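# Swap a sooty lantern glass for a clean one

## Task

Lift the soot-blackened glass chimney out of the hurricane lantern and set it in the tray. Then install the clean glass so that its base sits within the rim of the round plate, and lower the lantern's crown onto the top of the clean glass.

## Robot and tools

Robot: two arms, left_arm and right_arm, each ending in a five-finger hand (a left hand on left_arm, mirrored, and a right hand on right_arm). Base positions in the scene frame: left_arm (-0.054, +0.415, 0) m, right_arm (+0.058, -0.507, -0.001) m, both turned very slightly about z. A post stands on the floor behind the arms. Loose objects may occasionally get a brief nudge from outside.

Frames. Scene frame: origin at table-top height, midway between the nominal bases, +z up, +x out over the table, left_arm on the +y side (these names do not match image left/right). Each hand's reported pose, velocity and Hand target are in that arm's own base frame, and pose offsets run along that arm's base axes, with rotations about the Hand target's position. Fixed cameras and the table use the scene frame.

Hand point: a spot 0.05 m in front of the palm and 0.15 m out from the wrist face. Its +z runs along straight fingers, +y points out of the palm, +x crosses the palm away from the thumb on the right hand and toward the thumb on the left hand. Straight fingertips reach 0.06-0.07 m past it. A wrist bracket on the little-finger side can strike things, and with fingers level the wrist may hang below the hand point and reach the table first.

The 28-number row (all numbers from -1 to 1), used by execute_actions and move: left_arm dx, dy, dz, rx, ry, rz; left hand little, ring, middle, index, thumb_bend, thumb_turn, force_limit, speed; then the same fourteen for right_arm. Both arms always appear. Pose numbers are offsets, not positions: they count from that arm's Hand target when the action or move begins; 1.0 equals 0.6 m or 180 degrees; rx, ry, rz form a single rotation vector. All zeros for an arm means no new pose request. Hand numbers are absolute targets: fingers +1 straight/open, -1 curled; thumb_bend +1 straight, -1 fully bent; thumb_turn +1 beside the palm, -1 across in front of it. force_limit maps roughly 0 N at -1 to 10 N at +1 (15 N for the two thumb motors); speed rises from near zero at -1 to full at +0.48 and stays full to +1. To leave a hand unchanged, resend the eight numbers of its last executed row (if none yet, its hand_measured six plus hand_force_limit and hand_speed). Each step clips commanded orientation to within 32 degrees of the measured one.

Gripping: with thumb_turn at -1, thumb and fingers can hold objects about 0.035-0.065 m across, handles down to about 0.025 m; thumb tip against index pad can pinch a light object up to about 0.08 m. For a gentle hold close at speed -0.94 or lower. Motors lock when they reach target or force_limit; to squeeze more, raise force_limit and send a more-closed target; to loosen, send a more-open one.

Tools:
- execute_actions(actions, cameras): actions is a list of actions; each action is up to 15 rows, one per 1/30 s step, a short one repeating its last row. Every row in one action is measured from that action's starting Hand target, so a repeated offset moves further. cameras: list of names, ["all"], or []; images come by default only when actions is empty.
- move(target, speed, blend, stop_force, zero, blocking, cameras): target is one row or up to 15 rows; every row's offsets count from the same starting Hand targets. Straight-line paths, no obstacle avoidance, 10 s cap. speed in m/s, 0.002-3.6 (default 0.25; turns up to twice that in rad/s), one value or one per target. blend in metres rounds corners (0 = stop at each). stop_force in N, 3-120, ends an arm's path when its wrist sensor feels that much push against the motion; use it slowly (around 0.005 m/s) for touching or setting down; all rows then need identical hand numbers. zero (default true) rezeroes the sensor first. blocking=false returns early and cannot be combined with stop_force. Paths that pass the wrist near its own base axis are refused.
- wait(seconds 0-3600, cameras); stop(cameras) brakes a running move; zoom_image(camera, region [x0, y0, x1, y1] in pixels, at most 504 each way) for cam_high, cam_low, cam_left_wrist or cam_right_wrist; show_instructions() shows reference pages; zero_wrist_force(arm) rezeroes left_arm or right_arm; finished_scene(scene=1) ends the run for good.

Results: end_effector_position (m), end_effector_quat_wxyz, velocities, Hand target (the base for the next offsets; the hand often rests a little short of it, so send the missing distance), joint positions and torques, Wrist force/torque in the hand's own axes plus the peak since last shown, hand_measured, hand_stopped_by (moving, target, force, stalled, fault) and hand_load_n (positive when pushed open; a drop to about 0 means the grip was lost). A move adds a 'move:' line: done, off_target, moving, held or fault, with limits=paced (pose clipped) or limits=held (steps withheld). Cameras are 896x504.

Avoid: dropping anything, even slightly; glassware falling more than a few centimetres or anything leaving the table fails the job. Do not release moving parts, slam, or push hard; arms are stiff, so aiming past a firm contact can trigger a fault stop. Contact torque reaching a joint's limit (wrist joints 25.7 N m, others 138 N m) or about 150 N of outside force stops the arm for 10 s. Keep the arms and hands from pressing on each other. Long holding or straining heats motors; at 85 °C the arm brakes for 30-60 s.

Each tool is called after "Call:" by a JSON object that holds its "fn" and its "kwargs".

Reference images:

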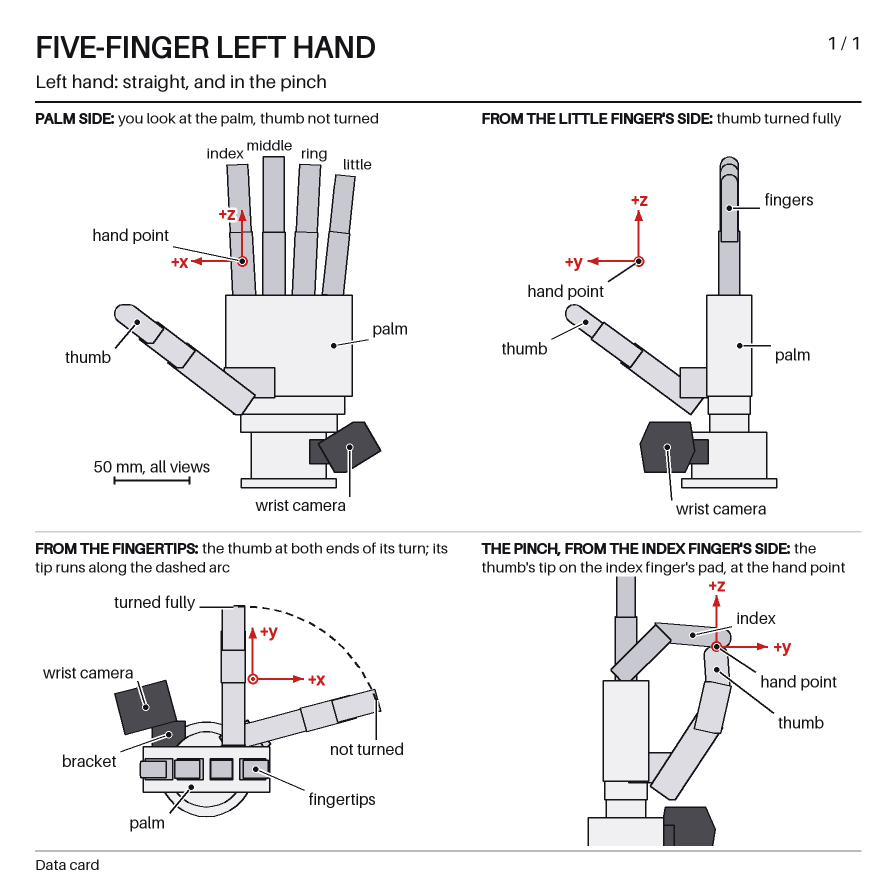

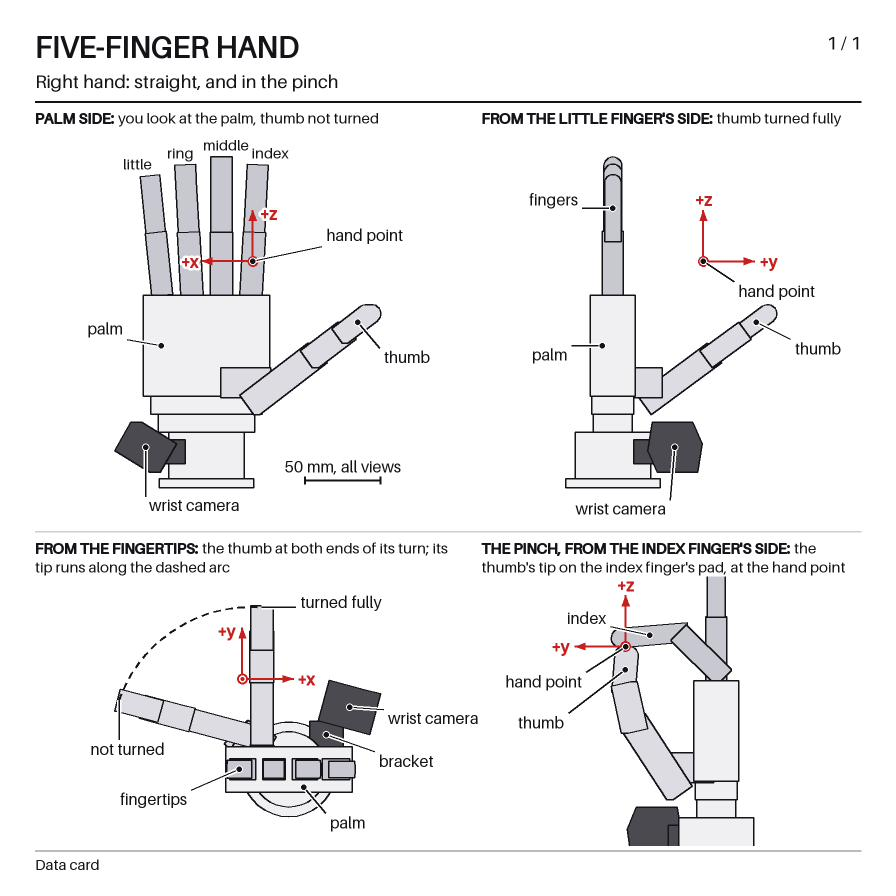

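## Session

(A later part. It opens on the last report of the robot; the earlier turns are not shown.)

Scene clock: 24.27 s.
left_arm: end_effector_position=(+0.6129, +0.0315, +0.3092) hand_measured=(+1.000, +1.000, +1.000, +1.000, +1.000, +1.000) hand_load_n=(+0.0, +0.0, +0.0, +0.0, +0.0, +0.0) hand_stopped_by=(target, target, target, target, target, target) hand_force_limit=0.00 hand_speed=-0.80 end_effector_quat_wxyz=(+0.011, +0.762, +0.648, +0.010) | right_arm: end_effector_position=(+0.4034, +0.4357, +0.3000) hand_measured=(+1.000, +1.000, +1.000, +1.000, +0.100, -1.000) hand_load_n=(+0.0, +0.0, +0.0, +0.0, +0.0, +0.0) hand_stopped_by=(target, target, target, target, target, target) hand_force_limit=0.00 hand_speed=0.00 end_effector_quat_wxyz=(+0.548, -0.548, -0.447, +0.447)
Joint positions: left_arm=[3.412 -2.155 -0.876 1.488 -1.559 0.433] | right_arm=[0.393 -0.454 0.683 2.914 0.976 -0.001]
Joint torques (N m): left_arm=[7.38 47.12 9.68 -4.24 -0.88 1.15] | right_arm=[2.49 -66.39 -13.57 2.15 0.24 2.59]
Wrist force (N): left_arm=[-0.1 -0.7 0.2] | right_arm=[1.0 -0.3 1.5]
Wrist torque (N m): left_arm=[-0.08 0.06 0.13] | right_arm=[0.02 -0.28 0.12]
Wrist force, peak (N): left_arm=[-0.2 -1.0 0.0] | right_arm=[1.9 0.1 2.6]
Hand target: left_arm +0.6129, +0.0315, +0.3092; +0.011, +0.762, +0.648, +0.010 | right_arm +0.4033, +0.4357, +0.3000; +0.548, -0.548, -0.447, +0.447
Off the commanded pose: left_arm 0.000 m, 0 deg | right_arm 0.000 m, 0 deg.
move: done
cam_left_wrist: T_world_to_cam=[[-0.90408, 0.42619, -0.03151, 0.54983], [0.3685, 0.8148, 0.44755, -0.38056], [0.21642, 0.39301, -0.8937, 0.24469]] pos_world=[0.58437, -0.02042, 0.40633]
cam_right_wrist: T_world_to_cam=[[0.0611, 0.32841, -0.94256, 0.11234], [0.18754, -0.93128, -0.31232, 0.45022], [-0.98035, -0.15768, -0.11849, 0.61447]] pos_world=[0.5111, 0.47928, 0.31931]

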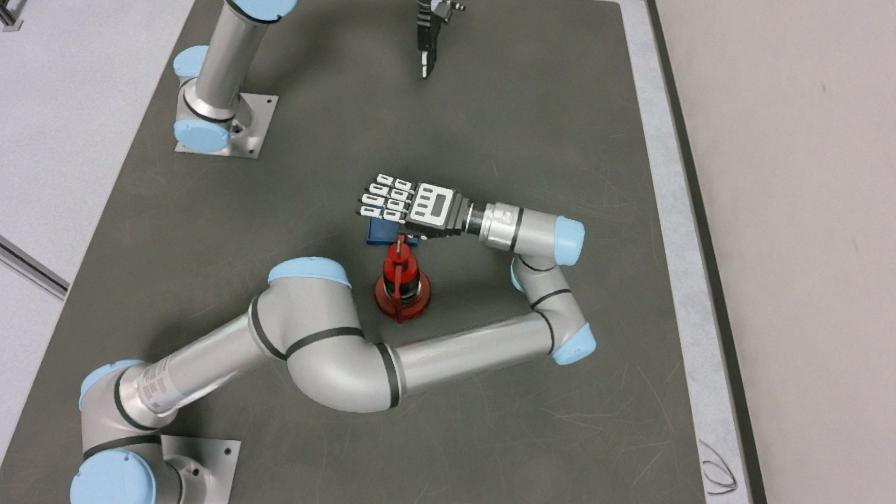

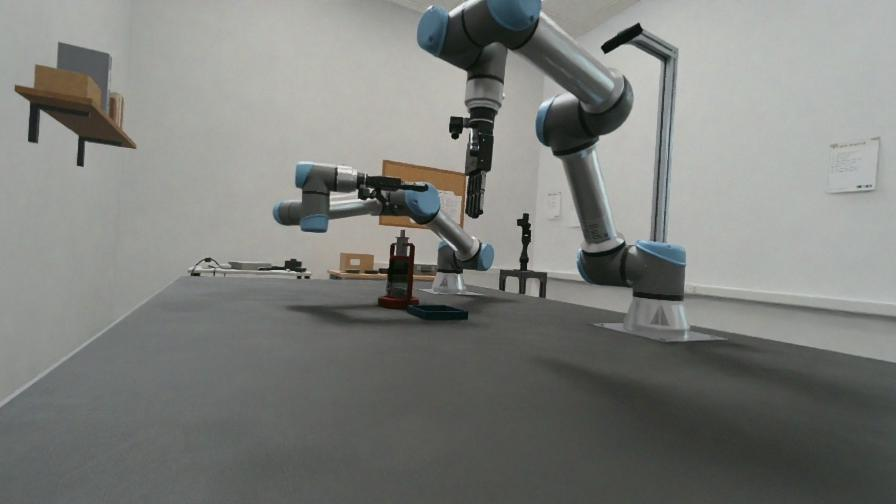

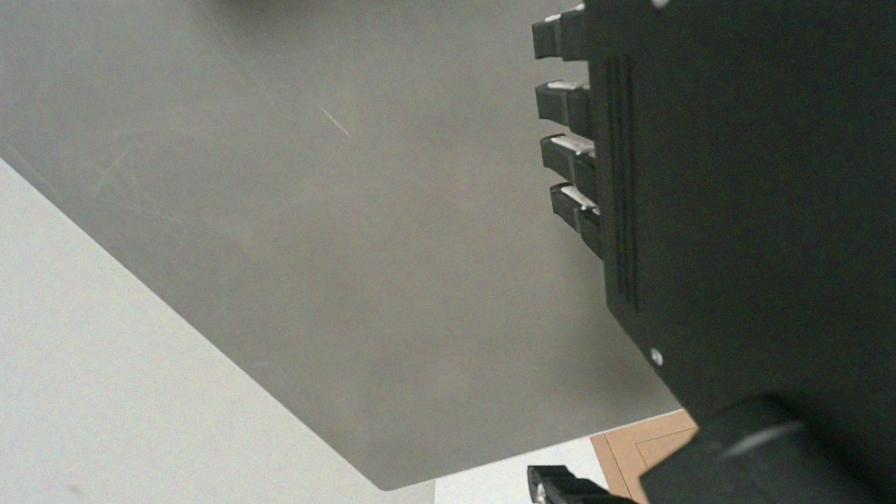

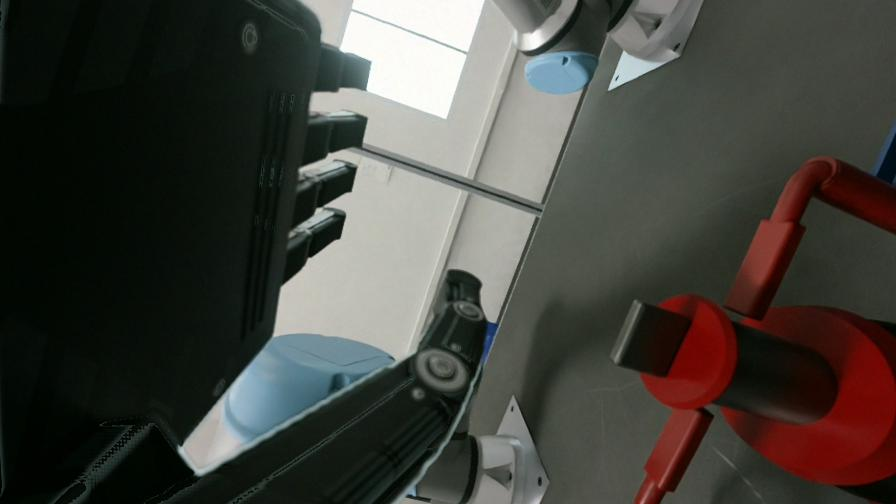

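Call:
{"fn": "move", "kwargs": {"target": [0,0,0,0,0,0, 1,1,1,1,1,1,0,-0.8, 0.0015,0.0073,-0.075,0,0,0,1,1,1,1,0.1,-1,0,0], "speed": 0.1, "cameras": ["cam_high","cam_low","cam_right_wrist"]}}

Call:
{"fn": "zoom_image", "kwargs": {"camera": "cam_right_wrist", "region": [380, 220, 760, 440]}}

Call:
{"fn": "zoom_image", "kwargs": {"camera": "cam_high", "region": [345, 185, 445, 285]}}

Call:
{"fn": "zoom_image", "kwargs": {"camera": "cam_low", "region": [350, 175, 450, 265]}}

Scene clock: 26.73 s.
left_arm: end_effector_position=(+0.6129, +0.0315, +0.3092) hand_measured=(+1.000, +1.000, +1.000, +1.000, +1.000, +1.000) hand_load_n=(+0.0, +0.0, +0.0, +0.0, +0.0, +0.0) hand_stopped_by=(target, target, target, target, target, target) hand_force_limit=0.00 hand_speed=-0.80 end_effector_quat_wxyz=(+0.011, +0.762, +0.648, +0.010) | right_arm: end_effector_position=(+0.4042, +0.4402, +0.2550) hand_measured=(+1.000, +1.000, +1.000, +1.000, +0.100, -1.000) hand_load_n=(+0.0, +0.0, +0.0, +0.0, +0.5, +0.0) hand_stopped_by=(target, target, target, target, target, target) hand_force_limit=0.00 hand_speed=0.00 end_effector_quat_wxyz=(+0.548, -0.548, -0.447, +0.447)
Joint positions: left_arm=[3.412 -2.155 -0.876 1.488 -1.559 0.433] | right_arm=[0.398 -0.4 0.692 2.851 0.971 -0.001]
Joint torques (N m): left_arm=[7.19 46.96 9.41 -4.11 -0.82 1.09] | right_arm=[-0.06 -67.04 -26.92 2.52 0.44 1.47]
Wrist force (N): left_arm=[-0.1 -0.7 -0.1] | right_arm=[0.8 -0.4 1.2]
Wrist torque (N m): left_arm=[-0.06 0.05 0.14] | right_arm=[0.01 -0.25 0.11]
Wrist force, peak (N): left_arm=[-0.1 -1.0 0.0] | right_arm=[1.0 -1.5 1.6]
Hand target: left_arm +0.6129, +0.0315, +0.3092; +0.011, +0.762, +0.648, +0.010 | right_arm +0.4042, +0.4401, +0.2550; +0.548, -0.548, -0.447, +0.447
Off the commanded pose: left_arm 0.000 m, 0 deg | right_arm 0.000 m, 0 deg.
move: done
cam_right_wrist: T_world_to_cam=[[0.06092, 0.32837, -0.94258, 0.06851], [0.18748, -0.93129, -0.31232, 0.44024], [-0.98038, -0.15769, -0.11829, 0.61059]] pos_world=[0.5119, 0.48378, 0.2743]

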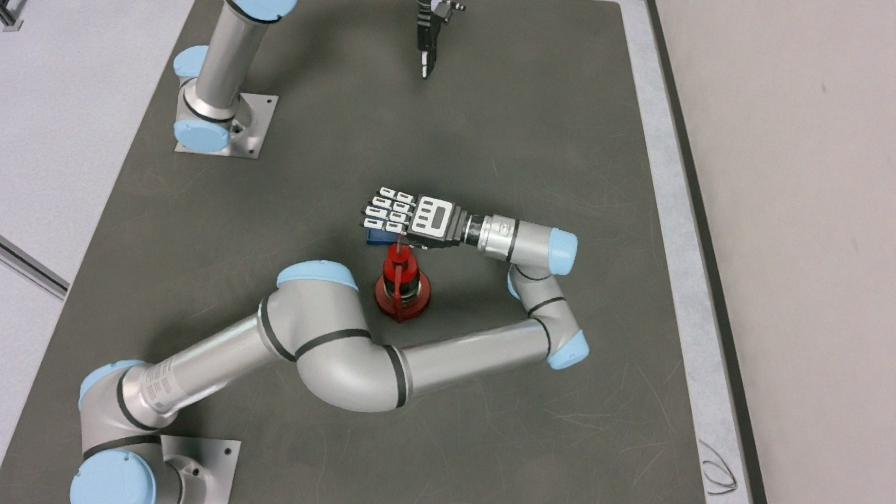

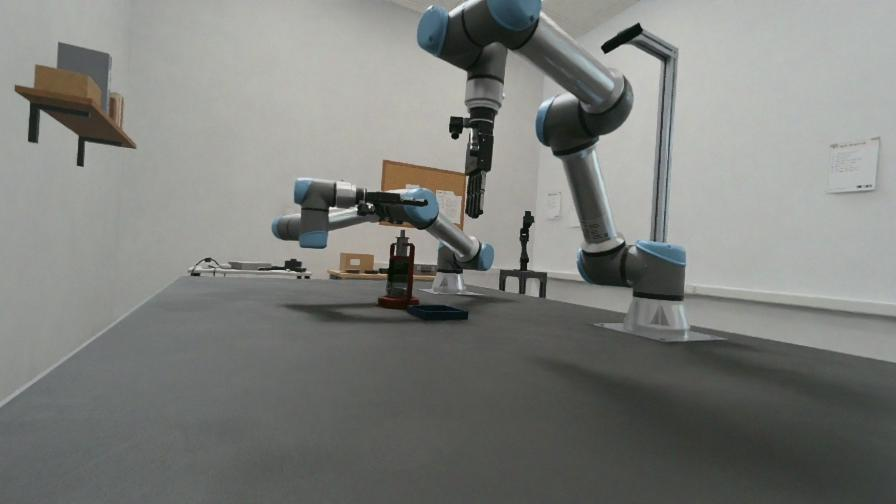

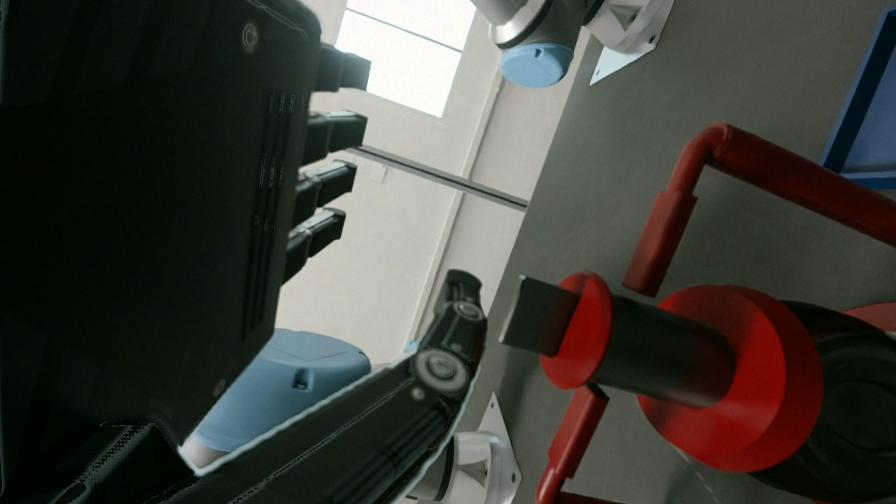

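Scaled by 1.326 from the camera's image (finer frame: 1280x720).

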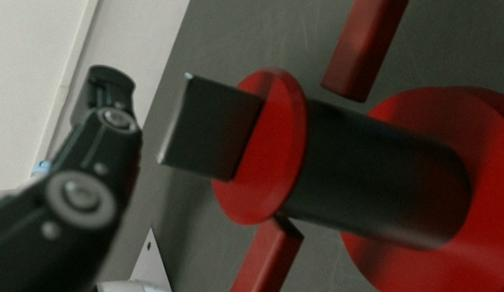

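Scaled by 5.040 from the camera's image (finer frame: 1280x720).

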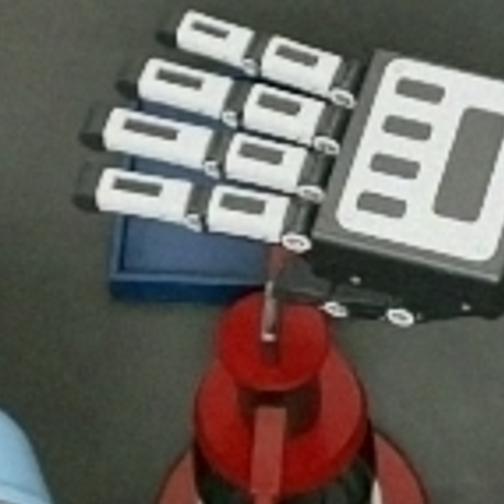

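Scaled by 5.040 from the camera's image (finer frame: 1280x720).

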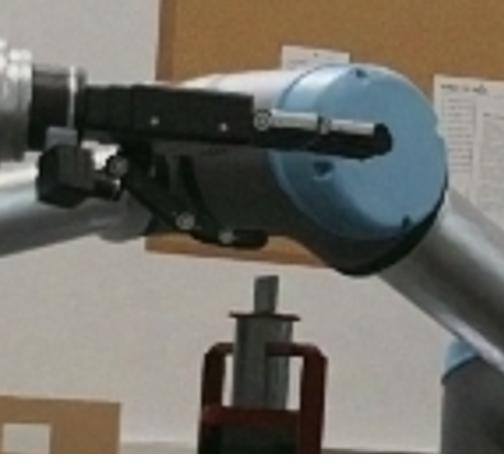

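Call:
{"fn": "move", "kwargs": {"target": [0,0,0,0,0,0, 1,1,1,1,1,1,0,-0.8, -0.0035,0.0007,-0.0583,0,0,0,1,1,1,1,0.1,-1,0,0], "speed": 0.06, "stop_force": 5, "cameras": ["cam_high","cam_low","cam_right_wrist"]}}

Call:
{"fn": "zoom_image", "kwargs": {"camera": "cam_right_wrist", "region": [300, 220, 680, 440]}}

Call:
{"fn": "zoom_image", "kwargs": {"camera": "cam_low", "region": [350, 175, 450, 265]}}

Scene clock: 28.97 s.
left_arm: end_effector_position=(+0.6129, +0.0315, +0.3092) hand_measured=(+1.000, +1.000, +1.000, +1.000, +1.000, +1.000) hand_load_n=(+0.0, +0.0, +0.0, +0.0, +0.0, +0.0) hand_stopped_by=(target, target, target, target, target, target) hand_force_limit=0.00 hand_speed=-0.80 end_effector_quat_wxyz=(+0.011, +0.762, +0.648, +0.010) | right_arm: end_effector_position=(+0.4031, +0.4403, +0.2358) hand_measured=(+1.000, +1.000, +1.000, +1.000, +0.098, -1.000) hand_load_n=(+0.0, +0.0, +0.0, +0.0, -2.5, +0.0) hand_stopped_by=(target, target, target, target, target, target) hand_force_limit=0.00 hand_speed=0.00 end_effector_quat_wxyz=(+0.548, -0.548, -0.447, +0.447)
Joint positions: left_arm=[3.412 -2.155 -0.876 1.488 -1.559 0.433] | right_arm=[0.399 -0.382 0.706 2.819 0.97 -0.001]
Joint torques (N m): left_arm=[7.28 46.67 9.84 -4.12 -0.73 1.03] | right_arm=[-3.14 -51.61 -16.31 -0.71 0.96 1.02]
Wrist force (N): left_arm=[-0.1 -0.9 -0.1] | right_arm=[0.8 -4.5 -1.5]
Wrist torque (N m): left_arm=[-0.09 0.05 0.15] | right_arm=[-0.14 -0.25 0.07]
Wrist force, peak (N): left_arm=[-0.1 -1.0 -0.2] | right_arm=[-0.1 -15.8 -11.9]
Hand target: left_arm +0.6129, +0.0315, +0.3092; +0.011, +0.762, +0.648, +0.010 | right_arm +0.4031, +0.4403, +0.2358; +0.548, -0.548, -0.447, +0.447 (not the last commanded pose)
Off the commanded pose: left_arm 0.000 m, 0 deg | right_arm 0.016 m, 0 deg.
move: contact (right_arm)
cam_right_wrist: T_world_to_cam=[[0.06101, 0.32838, -0.94257, 0.05039], [0.18751, -0.93129, -0.31232, 0.43451], [-0.98037, -0.15768, -0.11839, 0.60737]] pos_world=[0.5109, 0.48388, 0.2551]

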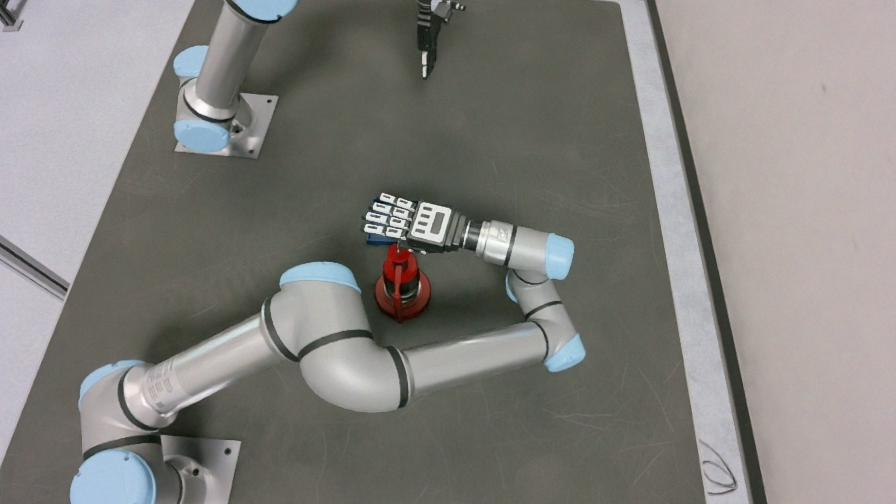

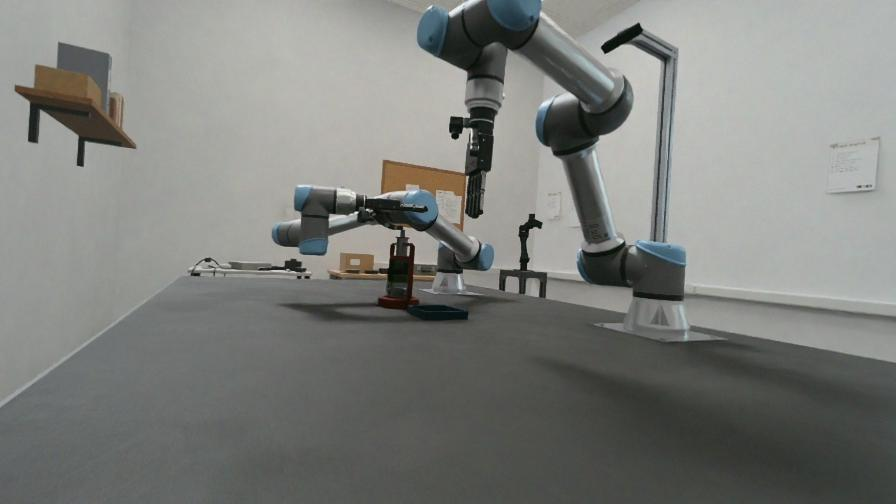

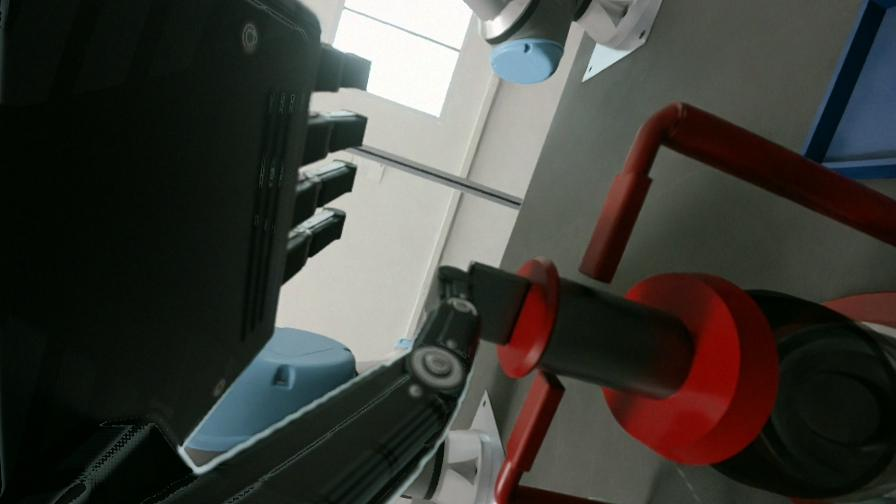

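Scaled by 1.326 from the camera's image (finer frame: 1280x720).

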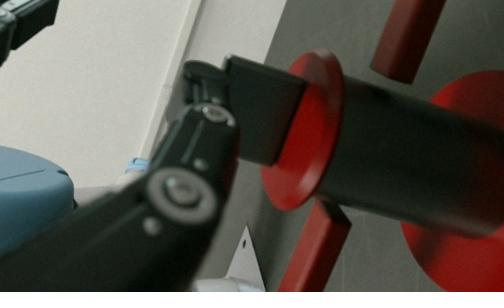

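Scaled by 5.040 from the camera's image (finer frame: 1280x720).

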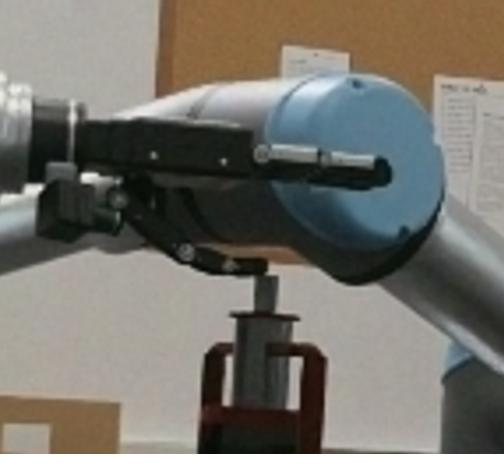

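Call:
{"fn": "move", "kwargs": {"target": [[0,0,0,0,0,0, 1,1,1,1,1,1,0,-0.8, 0,0,0.012,0,0,0,1,1,1,1,0.1,-1,0,0],[0,0,0,0,0,0, 1,1,1,1,1,1,0,-0.8, 0.0117,-0.0023,0.012,0,0,0,1,1,1,1,0.1,-1,0,0],[0,0,0,0,0,0, 1,1,1,1,1,1,0,-0.8, 0.0117,-0.0023,-0.0263,0,0,0,1,1,1,1,0.1,-1,0,0]], "speed": [0.04,0.04,0.03], "stop_force": 5, "cameras": ["cam_high","cam_low","cam_right_wrist"]}}

Call:
{"fn": "zoom_image", "kwargs": {"camera": "cam_right_wrist", "region": [300, 220, 680, 440]}}

Call:
{"fn": "zoom_image", "kwargs": {"camera": "cam_low", "region": [350, 175, 450, 265]}}

Scene clock: 31.70 s.
left_arm: end_effector_position=(+0.6129, +0.0315, +0.3092) hand_measured=(+1.000, +1.000, +1.000, +1.000, +1.000, +1.000) hand_load_n=(+0.0, +0.0, +0.0, +0.0, +0.0, +0.0) hand_stopped_by=(target, target, target, target, target, target) hand_force_limit=0.00 hand_speed=-0.80 end_effector_quat_wxyz=(+0.011, +0.762, +0.648, +0.010) | right_arm: end_effector_position=(+0.4101, +0.4389, +0.2200) hand_measured=(+1.000, +1.000, +1.000, +1.000, +0.100, -1.000) hand_load_n=(+0.0, -0.5, +0.0, +0.0, +0.5, +0.0) hand_stopped_by=(target, target, target, target, target, target) hand_force_limit=0.00 hand_speed=0.00 end_effector_quat_wxyz=(+0.548, -0.548, -0.447, +0.447)
Joint positions: left_arm=[3.412 -2.155 -0.876 1.488 -1.559 0.433] | right_arm=[0.393 -0.345 0.671 2.816 0.975 -0.001]
Joint torques (N m): left_arm=[7.43 47.12 9.34 -3.95 -0.73 1.07] | right_arm=[9.26 -67.93 -25.64 2.67 -1.45 0.34]
Wrist force (N): left_arm=[-0.1 -0.7 0.1] | right_arm=[1.0 -0.1 1.5]
Wrist torque (N m): left_arm=[-0.08 0.06 0.14] | right_arm=[0.04 -0.28 0.12]
Wrist force, peak (N): left_arm=[0.0 -1.0 0.0] | right_arm=[0.6 -4.7 -1.6]
Hand target: left_arm +0.6129, +0.0315, +0.3092; +0.011, +0.762, +0.648, +0.010 | right_arm +0.4101, +0.4389, +0.2200; +0.548, -0.548, -0.447, +0.447
Off the commanded pose: left_arm 0.000 m, 0 deg | right_arm 0.000 m, 0 deg.
move: done
cam_right_wrist: T_world_to_cam=[[0.06092, 0.32837, -0.94258, 0.03558], [0.18748, -0.93129, -0.31232, 0.42697], [-0.98038, -0.15769, -0.11829, 0.61213]] pos_world=[0.5179, 0.48248, 0.2393]

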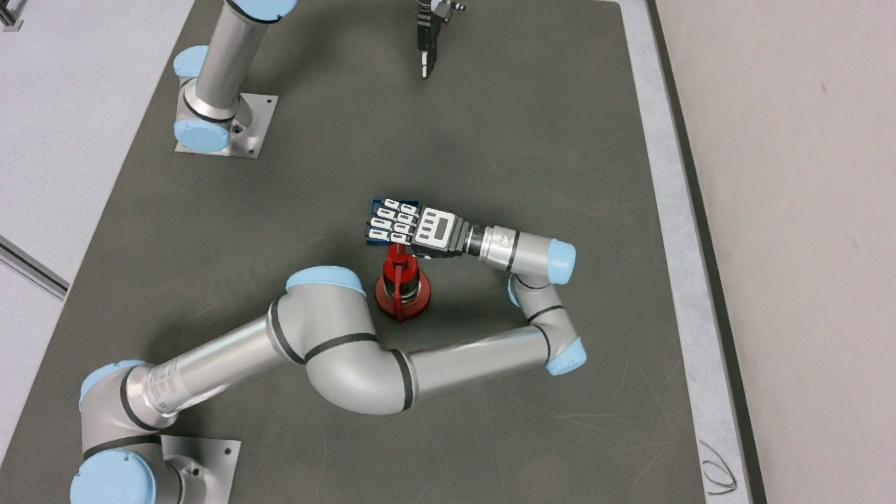

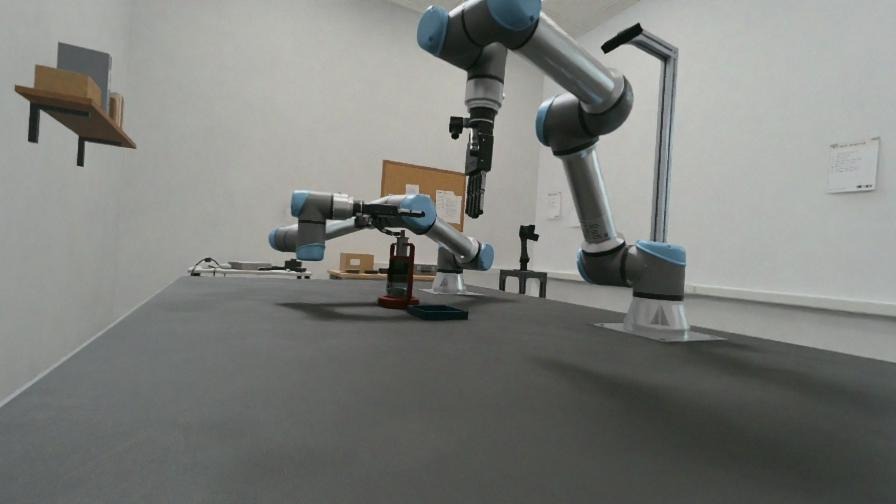

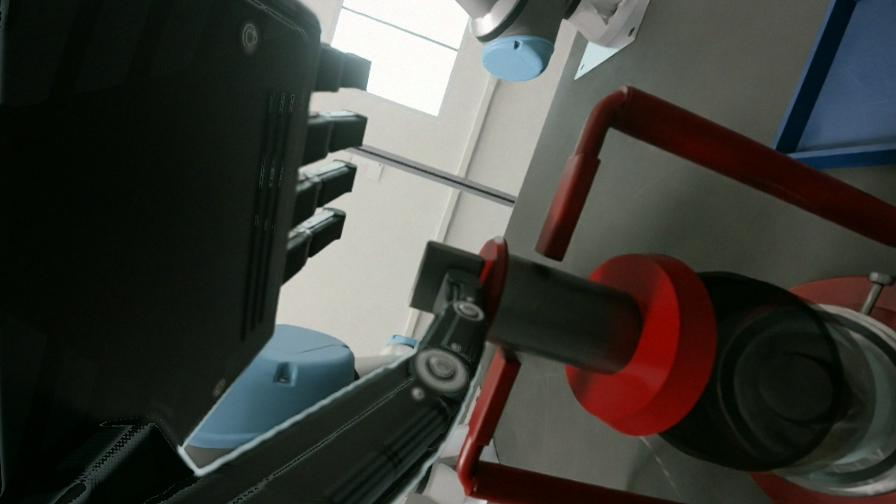

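Scaled by 1.326 from the camera's image (finer frame: 1280x720).

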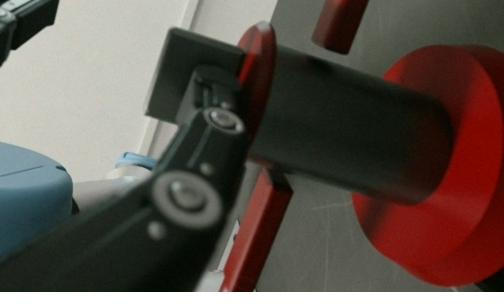

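Scaled by 5.040 from the camera's image (finer frame: 1280x720).

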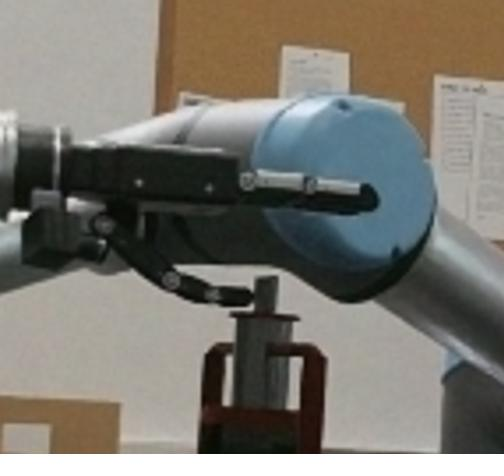

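Call:
{"fn": "move", "kwargs": {"target": [0,0,0,0,0,0, 1,1,1,1,1,1,0,-0.8, -0.0098,0.0020,0,0,0,0,1,1,1,1,0.1,-1,0,0], "speed": 0.01, "stop_force": 3}}

Call:
{"fn": "move", "kwargs": {"target": [0,0,0,0,0,0, 1,1,1,1,1,1,0,-0.8, 0,0,0,0,0,0,1,1,0.25,0.25,0.1,-1,-0.6,-0.5], "speed": 0.01, "cameras": ["cam_high","cam_low","cam_right_wrist"]}}

Call:
{"fn": "zoom_image", "kwargs": {"camera": "cam_right_wrist", "region": [300, 220, 680, 440]}}

Call:
{"fn": "zoom_image", "kwargs": {"camera": "cam_low", "region": [350, 175, 450, 265]}}

Scene clock: 34.10 s.
left_arm: end_effector_position=(+0.6129, +0.0315, +0.3092) hand_measured=(+1.000, +1.000, +1.000, +1.000, +1.000, +1.000) hand_load_n=(+0.0, +0.0, +0.0, +0.5, +0.0, +0.0) hand_stopped_by=(target, target, target, target, target, target) hand_force_limit=0.00 hand_speed=-0.80 end_effector_quat_wxyz=(+0.011, +0.762, +0.648, +0.010) | right_arm: end_effector_position=(+0.4053, +0.4399, +0.2200) hand_measured=(+1.000, +1.000, +1.000, +1.000, +0.100, -1.000) hand_load_n=(+0.0, +0.0, +0.0, +0.0, +0.5, +0.5) hand_stopped_by=(target, target, target, target, target, target) hand_force_limit=0.00 hand_speed=0.00 end_effector_quat_wxyz=(+0.548, -0.548, -0.447, +0.447)
Joint positions: left_arm=[3.412 -2.155 -0.876 1.488 -1.559 0.433] | right_arm=[0.397 -0.357 0.697 2.802 0.972 -0.001]
Joint torques (N m): left_arm=[7.31 46.63 9.57 -4 -0.63 0.96] | right_arm=[-5.4 -53.74 -12.99 0.18 1.21 1.33]
Wrist force (N): left_arm=[-0.2 -0.8 0.1] | right_arm=[0.2 -0.9 -2.1]
Wrist torque (N m): left_arm=[-0.09 0.07 0.14] | right_arm=[0.01 -0.17 0.09]
Wrist force, peak (N): left_arm=[-0.2 -1.0 -0.2] | right_arm=[0.4 -1.2 -5.6]
Hand target: left_arm +0.6129, +0.0315, +0.3092; +0.011, +0.762, +0.648, +0.010 | right_arm +0.4053, +0.4399, +0.2200; +0.548, -0.548, -0.447, +0.447 (not the last commanded pose)
Off the commanded pose: left_arm 0.000 m, 0 deg | right_arm 0.001 m, 0 deg.
move: contact (right_arm)

Scene clock: 34.93 s.
left_arm: end_effector_position=(+0.6129, +0.0315, +0.3092) hand_measured=(+1.000, +1.000, +1.000, +1.000, +1.000, +1.000) hand_load_n=(+0.0, +0.0, +0.0, +0.0, +0.0, +0.0) hand_stopped_by=(target, target, target, target, target, target) hand_force_limit=0.00 hand_speed=-0.80 end_effector_quat_wxyz=(+0.011, +0.762, +0.648, +0.010) | right_arm: end_effector_position=(+0.4053, +0.4399, +0.2200) hand_measured=(+1.000, +1.000, +0.250, +0.250, +0.100, -1.000) hand_load_n=(+0.0, +0.0, +0.0, +0.0, +0.5, +0.0) hand_stopped_by=(target, target, target, target, target, target) hand_force_limit=-0.60 hand_speed=-0.50 end_effector_quat_wxyz=(+0.548, -0.548, -0.447, +0.447)
Joint positions: left_arm=[3.412 -2.155 -0.876 1.488 -1.559 0.433] | right_arm=[0.397 -0.357 0.697 2.802 0.972 -0.001]
Joint torques (N m): left_arm=[7.12 46.65 9.39 -4.13 -0.7 0.94] | right_arm=[-5.13 -53.82 -12.11 0 0.91 1.35]
Wrist force (N): left_arm=[-0.3 -0.8 0.1] | right_arm=[0.2 -1.1 -2.0]
Wrist torque (N m): left_arm=[-0.09 0.08 0.13] | right_arm=[-0.02 -0.18 0.09]
Wrist force, peak (N): left_arm=[-0.3 -1.0 -0.2] | right_arm=[0.2 -0.8 -2.5]
Hand target: left_arm +0.6129, +0.0315, +0.3092; +0.011, +0.762, +0.648, +0.010 | right_arm +0.4053, +0.4399, +0.2200; +0.548, -0.548, -0.447, +0.447
Off the commanded pose: left_arm 0.000 m, 0 deg | right_arm 0.000 m, 0 deg.
move: done
cam_right_wrist: T_world_to_cam=[[0.06092, 0.32837, -0.94258, 0.03555], [0.18748, -0.93129, -0.31232, 0.42881], [-0.98038, -0.15769, -0.11829, 0.60758]] pos_world=[0.5131, 0.48348, 0.2393]

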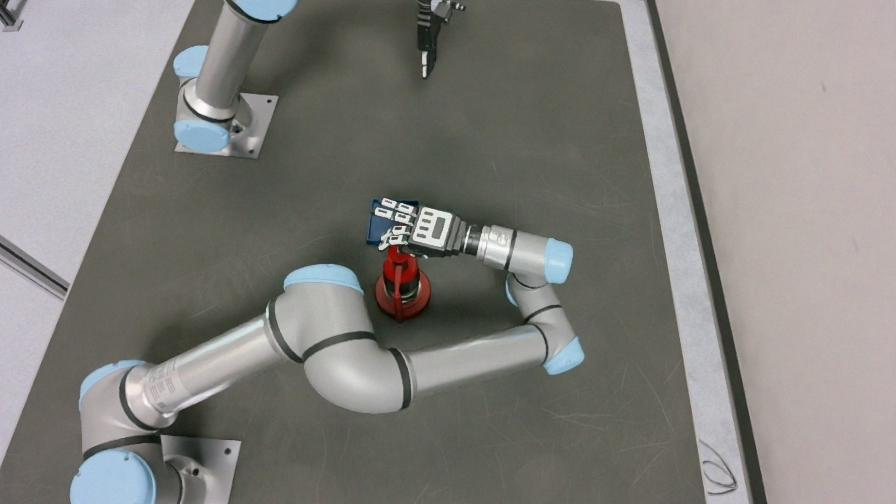

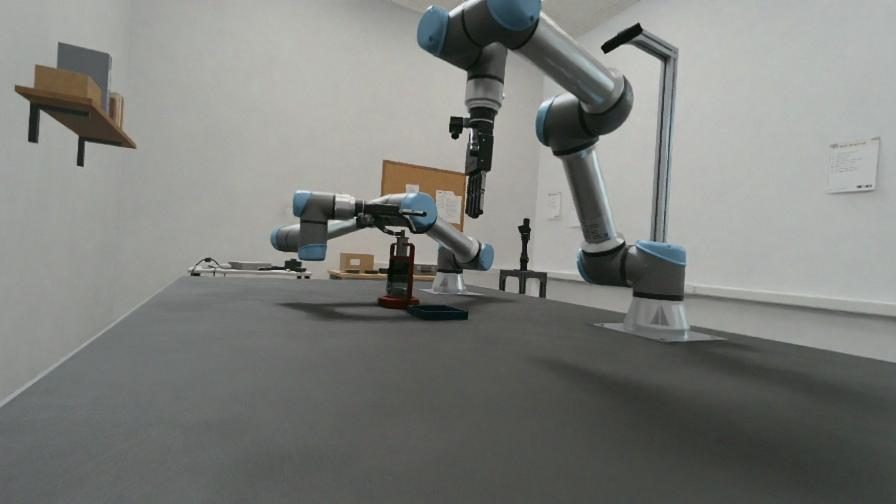

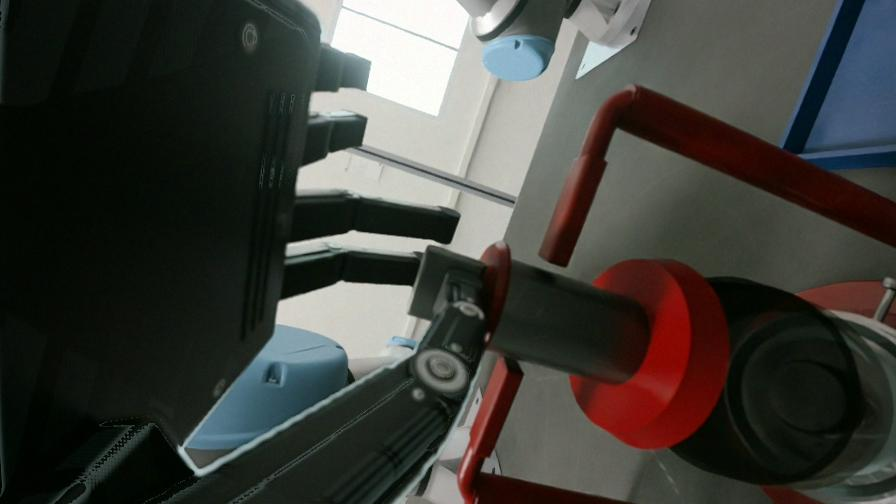

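Scaled by 1.326 from the camera's image (finer frame: 1280x720).

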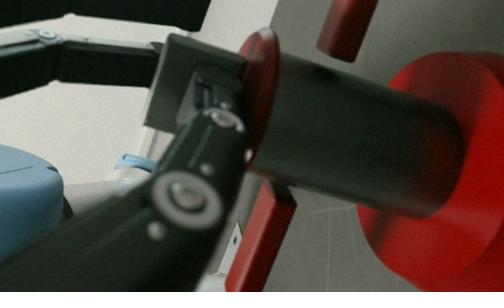

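Scaled by 5.040 from the camera's image (finer frame: 1280x720).

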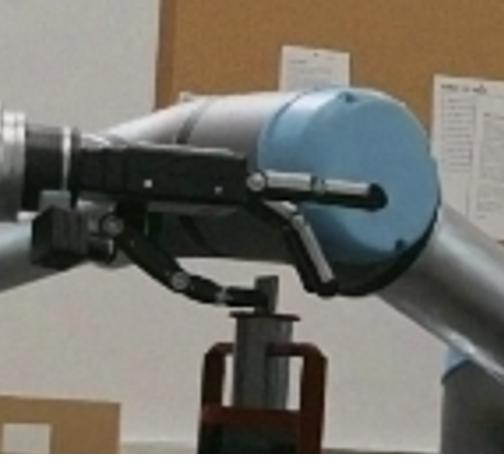

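Call:
{"fn": "move", "kwargs": {"target": [0,0,0,0,0,0, 1,1,1,1,1,1,0,-0.8, 0,0,0,0,0,0,1,1,-0.4,-0.4,0.1,-1,-0.7,-0.9], "speed": 0.01, "cameras": ["cam_high","cam_low","cam_right_wrist"]}}

Call:
{"fn": "zoom_image", "kwargs": {"camera": "cam_right_wrist", "region": [300, 220, 680, 440]}}

Call:
{"fn": "zoom_image", "kwargs": {"camera": "cam_low", "region": [350, 175, 450, 265]}}

Call:
{"fn": "zoom_image", "kwargs": {"camera": "cam_high", "region": [345, 185, 445, 285]}}

Scene clock: 36.87 s.
left_arm: end_effector_position=(+0.6129, +0.0315, +0.3092) hand_measured=(+1.000, +1.000, +1.000, +1.000, +1.000, +1.000) hand_load_n=(+0.0, +0.0, +0.0, +0.0, +0.0, +0.0) hand_stopped_by=(target, target, target, target, target, target) hand_force_limit=0.00 hand_speed=-0.80 end_effector_quat_wxyz=(+0.011, +0.762, +0.648, +0.010) | right_arm: end_effector_position=(+0.4053, +0.4399, +0.2200) hand_measured=(+1.000, +1.000, -0.046, -0.150, +0.100, -1.000) hand_load_n=(+0.0, +0.0, +2.5, +1.5, +0.5, +0.5) hand_stopped_by=(target, target, force, force, target, target) hand_force_limit=-0.70 hand_speed=-0.90 end_effector_quat_wxyz=(+0.548, -0.548, -0.447, +0.447)
Joint positions: left_arm=[3.412 -2.155 -0.876 1.488 -1.559 0.433] | right_arm=[0.397 -0.357 0.697 2.802 0.972 -0.001]
Joint torques (N m): left_arm=[7 46.85 10 -4.08 -0.65 0.97] | right_arm=[-4.2 -55.11 -12.69 -0.04 0.13 1.41]
Wrist force (N): left_arm=[-0.3 -0.9 0.0] | right_arm=[0.3 -5.1 0.8]
Wrist torque (N m): left_arm=[-0.09 0.08 0.13] | right_arm=[-0.24 -0.23 0.00]
Wrist force, peak (N): left_arm=[-0.1 -0.9 -0.2] | right_arm=[0.5 -5.1 1.3]
Hand target: left_arm +0.6129, +0.0315, +0.3092; +0.011, +0.762, +0.648, +0.010 | right_arm +0.4053, +0.4399, +0.2200; +0.548, -0.548, -0.447, +0.447
Off the commanded pose: left_arm 0.000 m, 0 deg | right_arm 0.000 m, 0 deg.
move: done
cam_right_wrist: T_world_to_cam=[[0.06092, 0.32837, -0.94258, 0.03555], [0.18748, -0.93129, -0.31232, 0.42881], [-0.98038, -0.15769, -0.11829, 0.60758]] pos_world=[0.5131, 0.48348, 0.2393]

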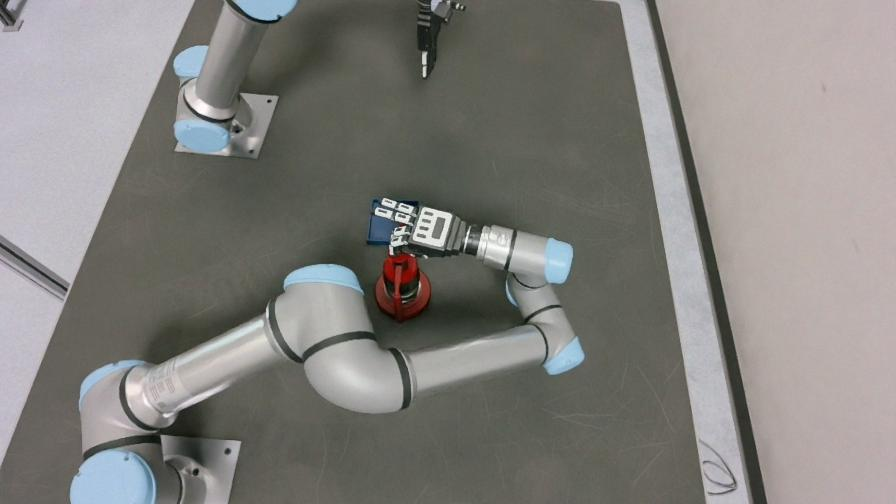

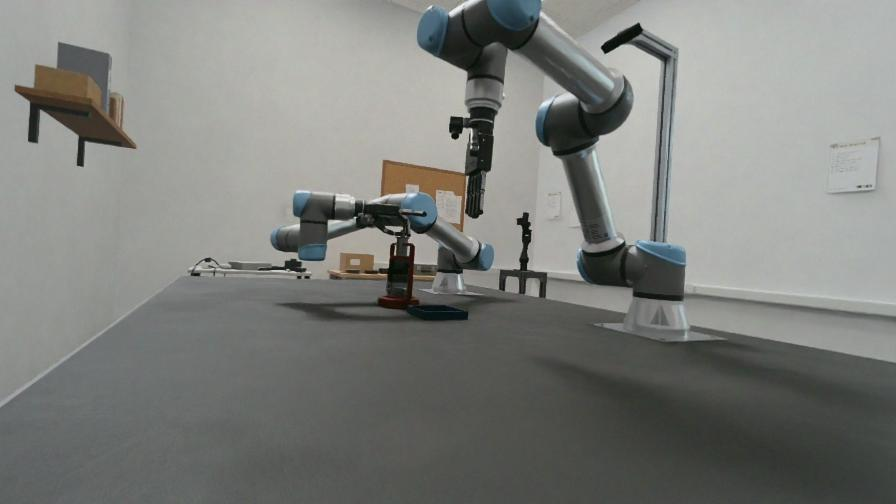

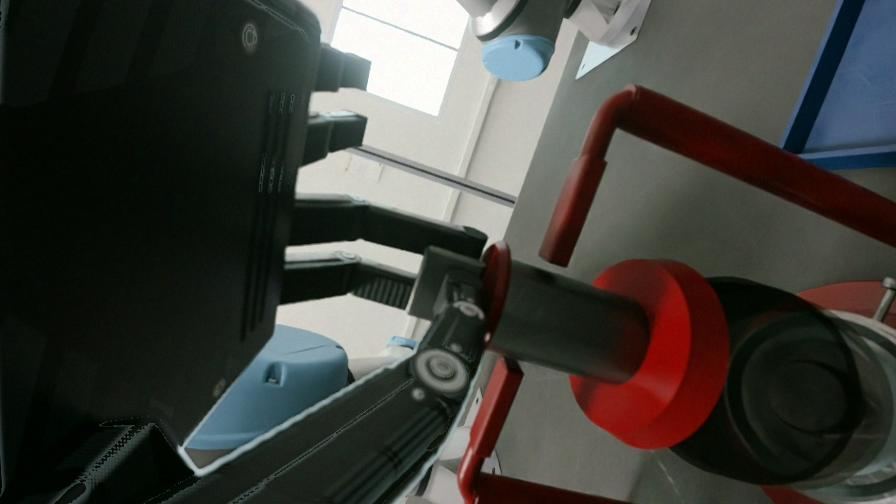

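Scaled by 1.326 from the camera's image (finer frame: 1280x720).

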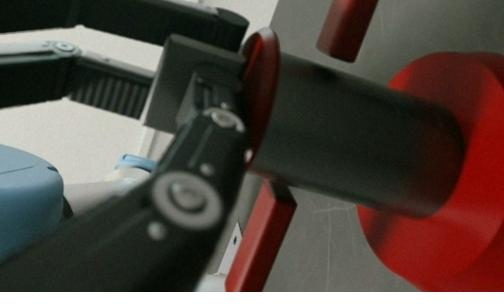

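Scaled by 5.040 from the camera's image (finer frame: 1280x720).

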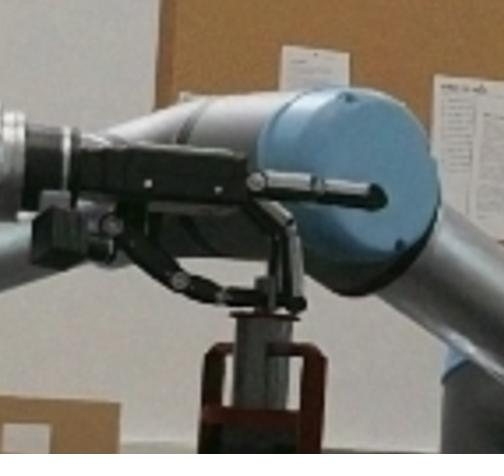

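Scaled by 5.040 from the camera's image (finer frame: 1280x720).

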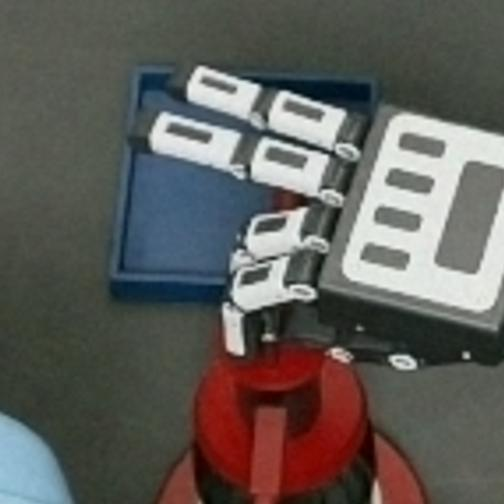

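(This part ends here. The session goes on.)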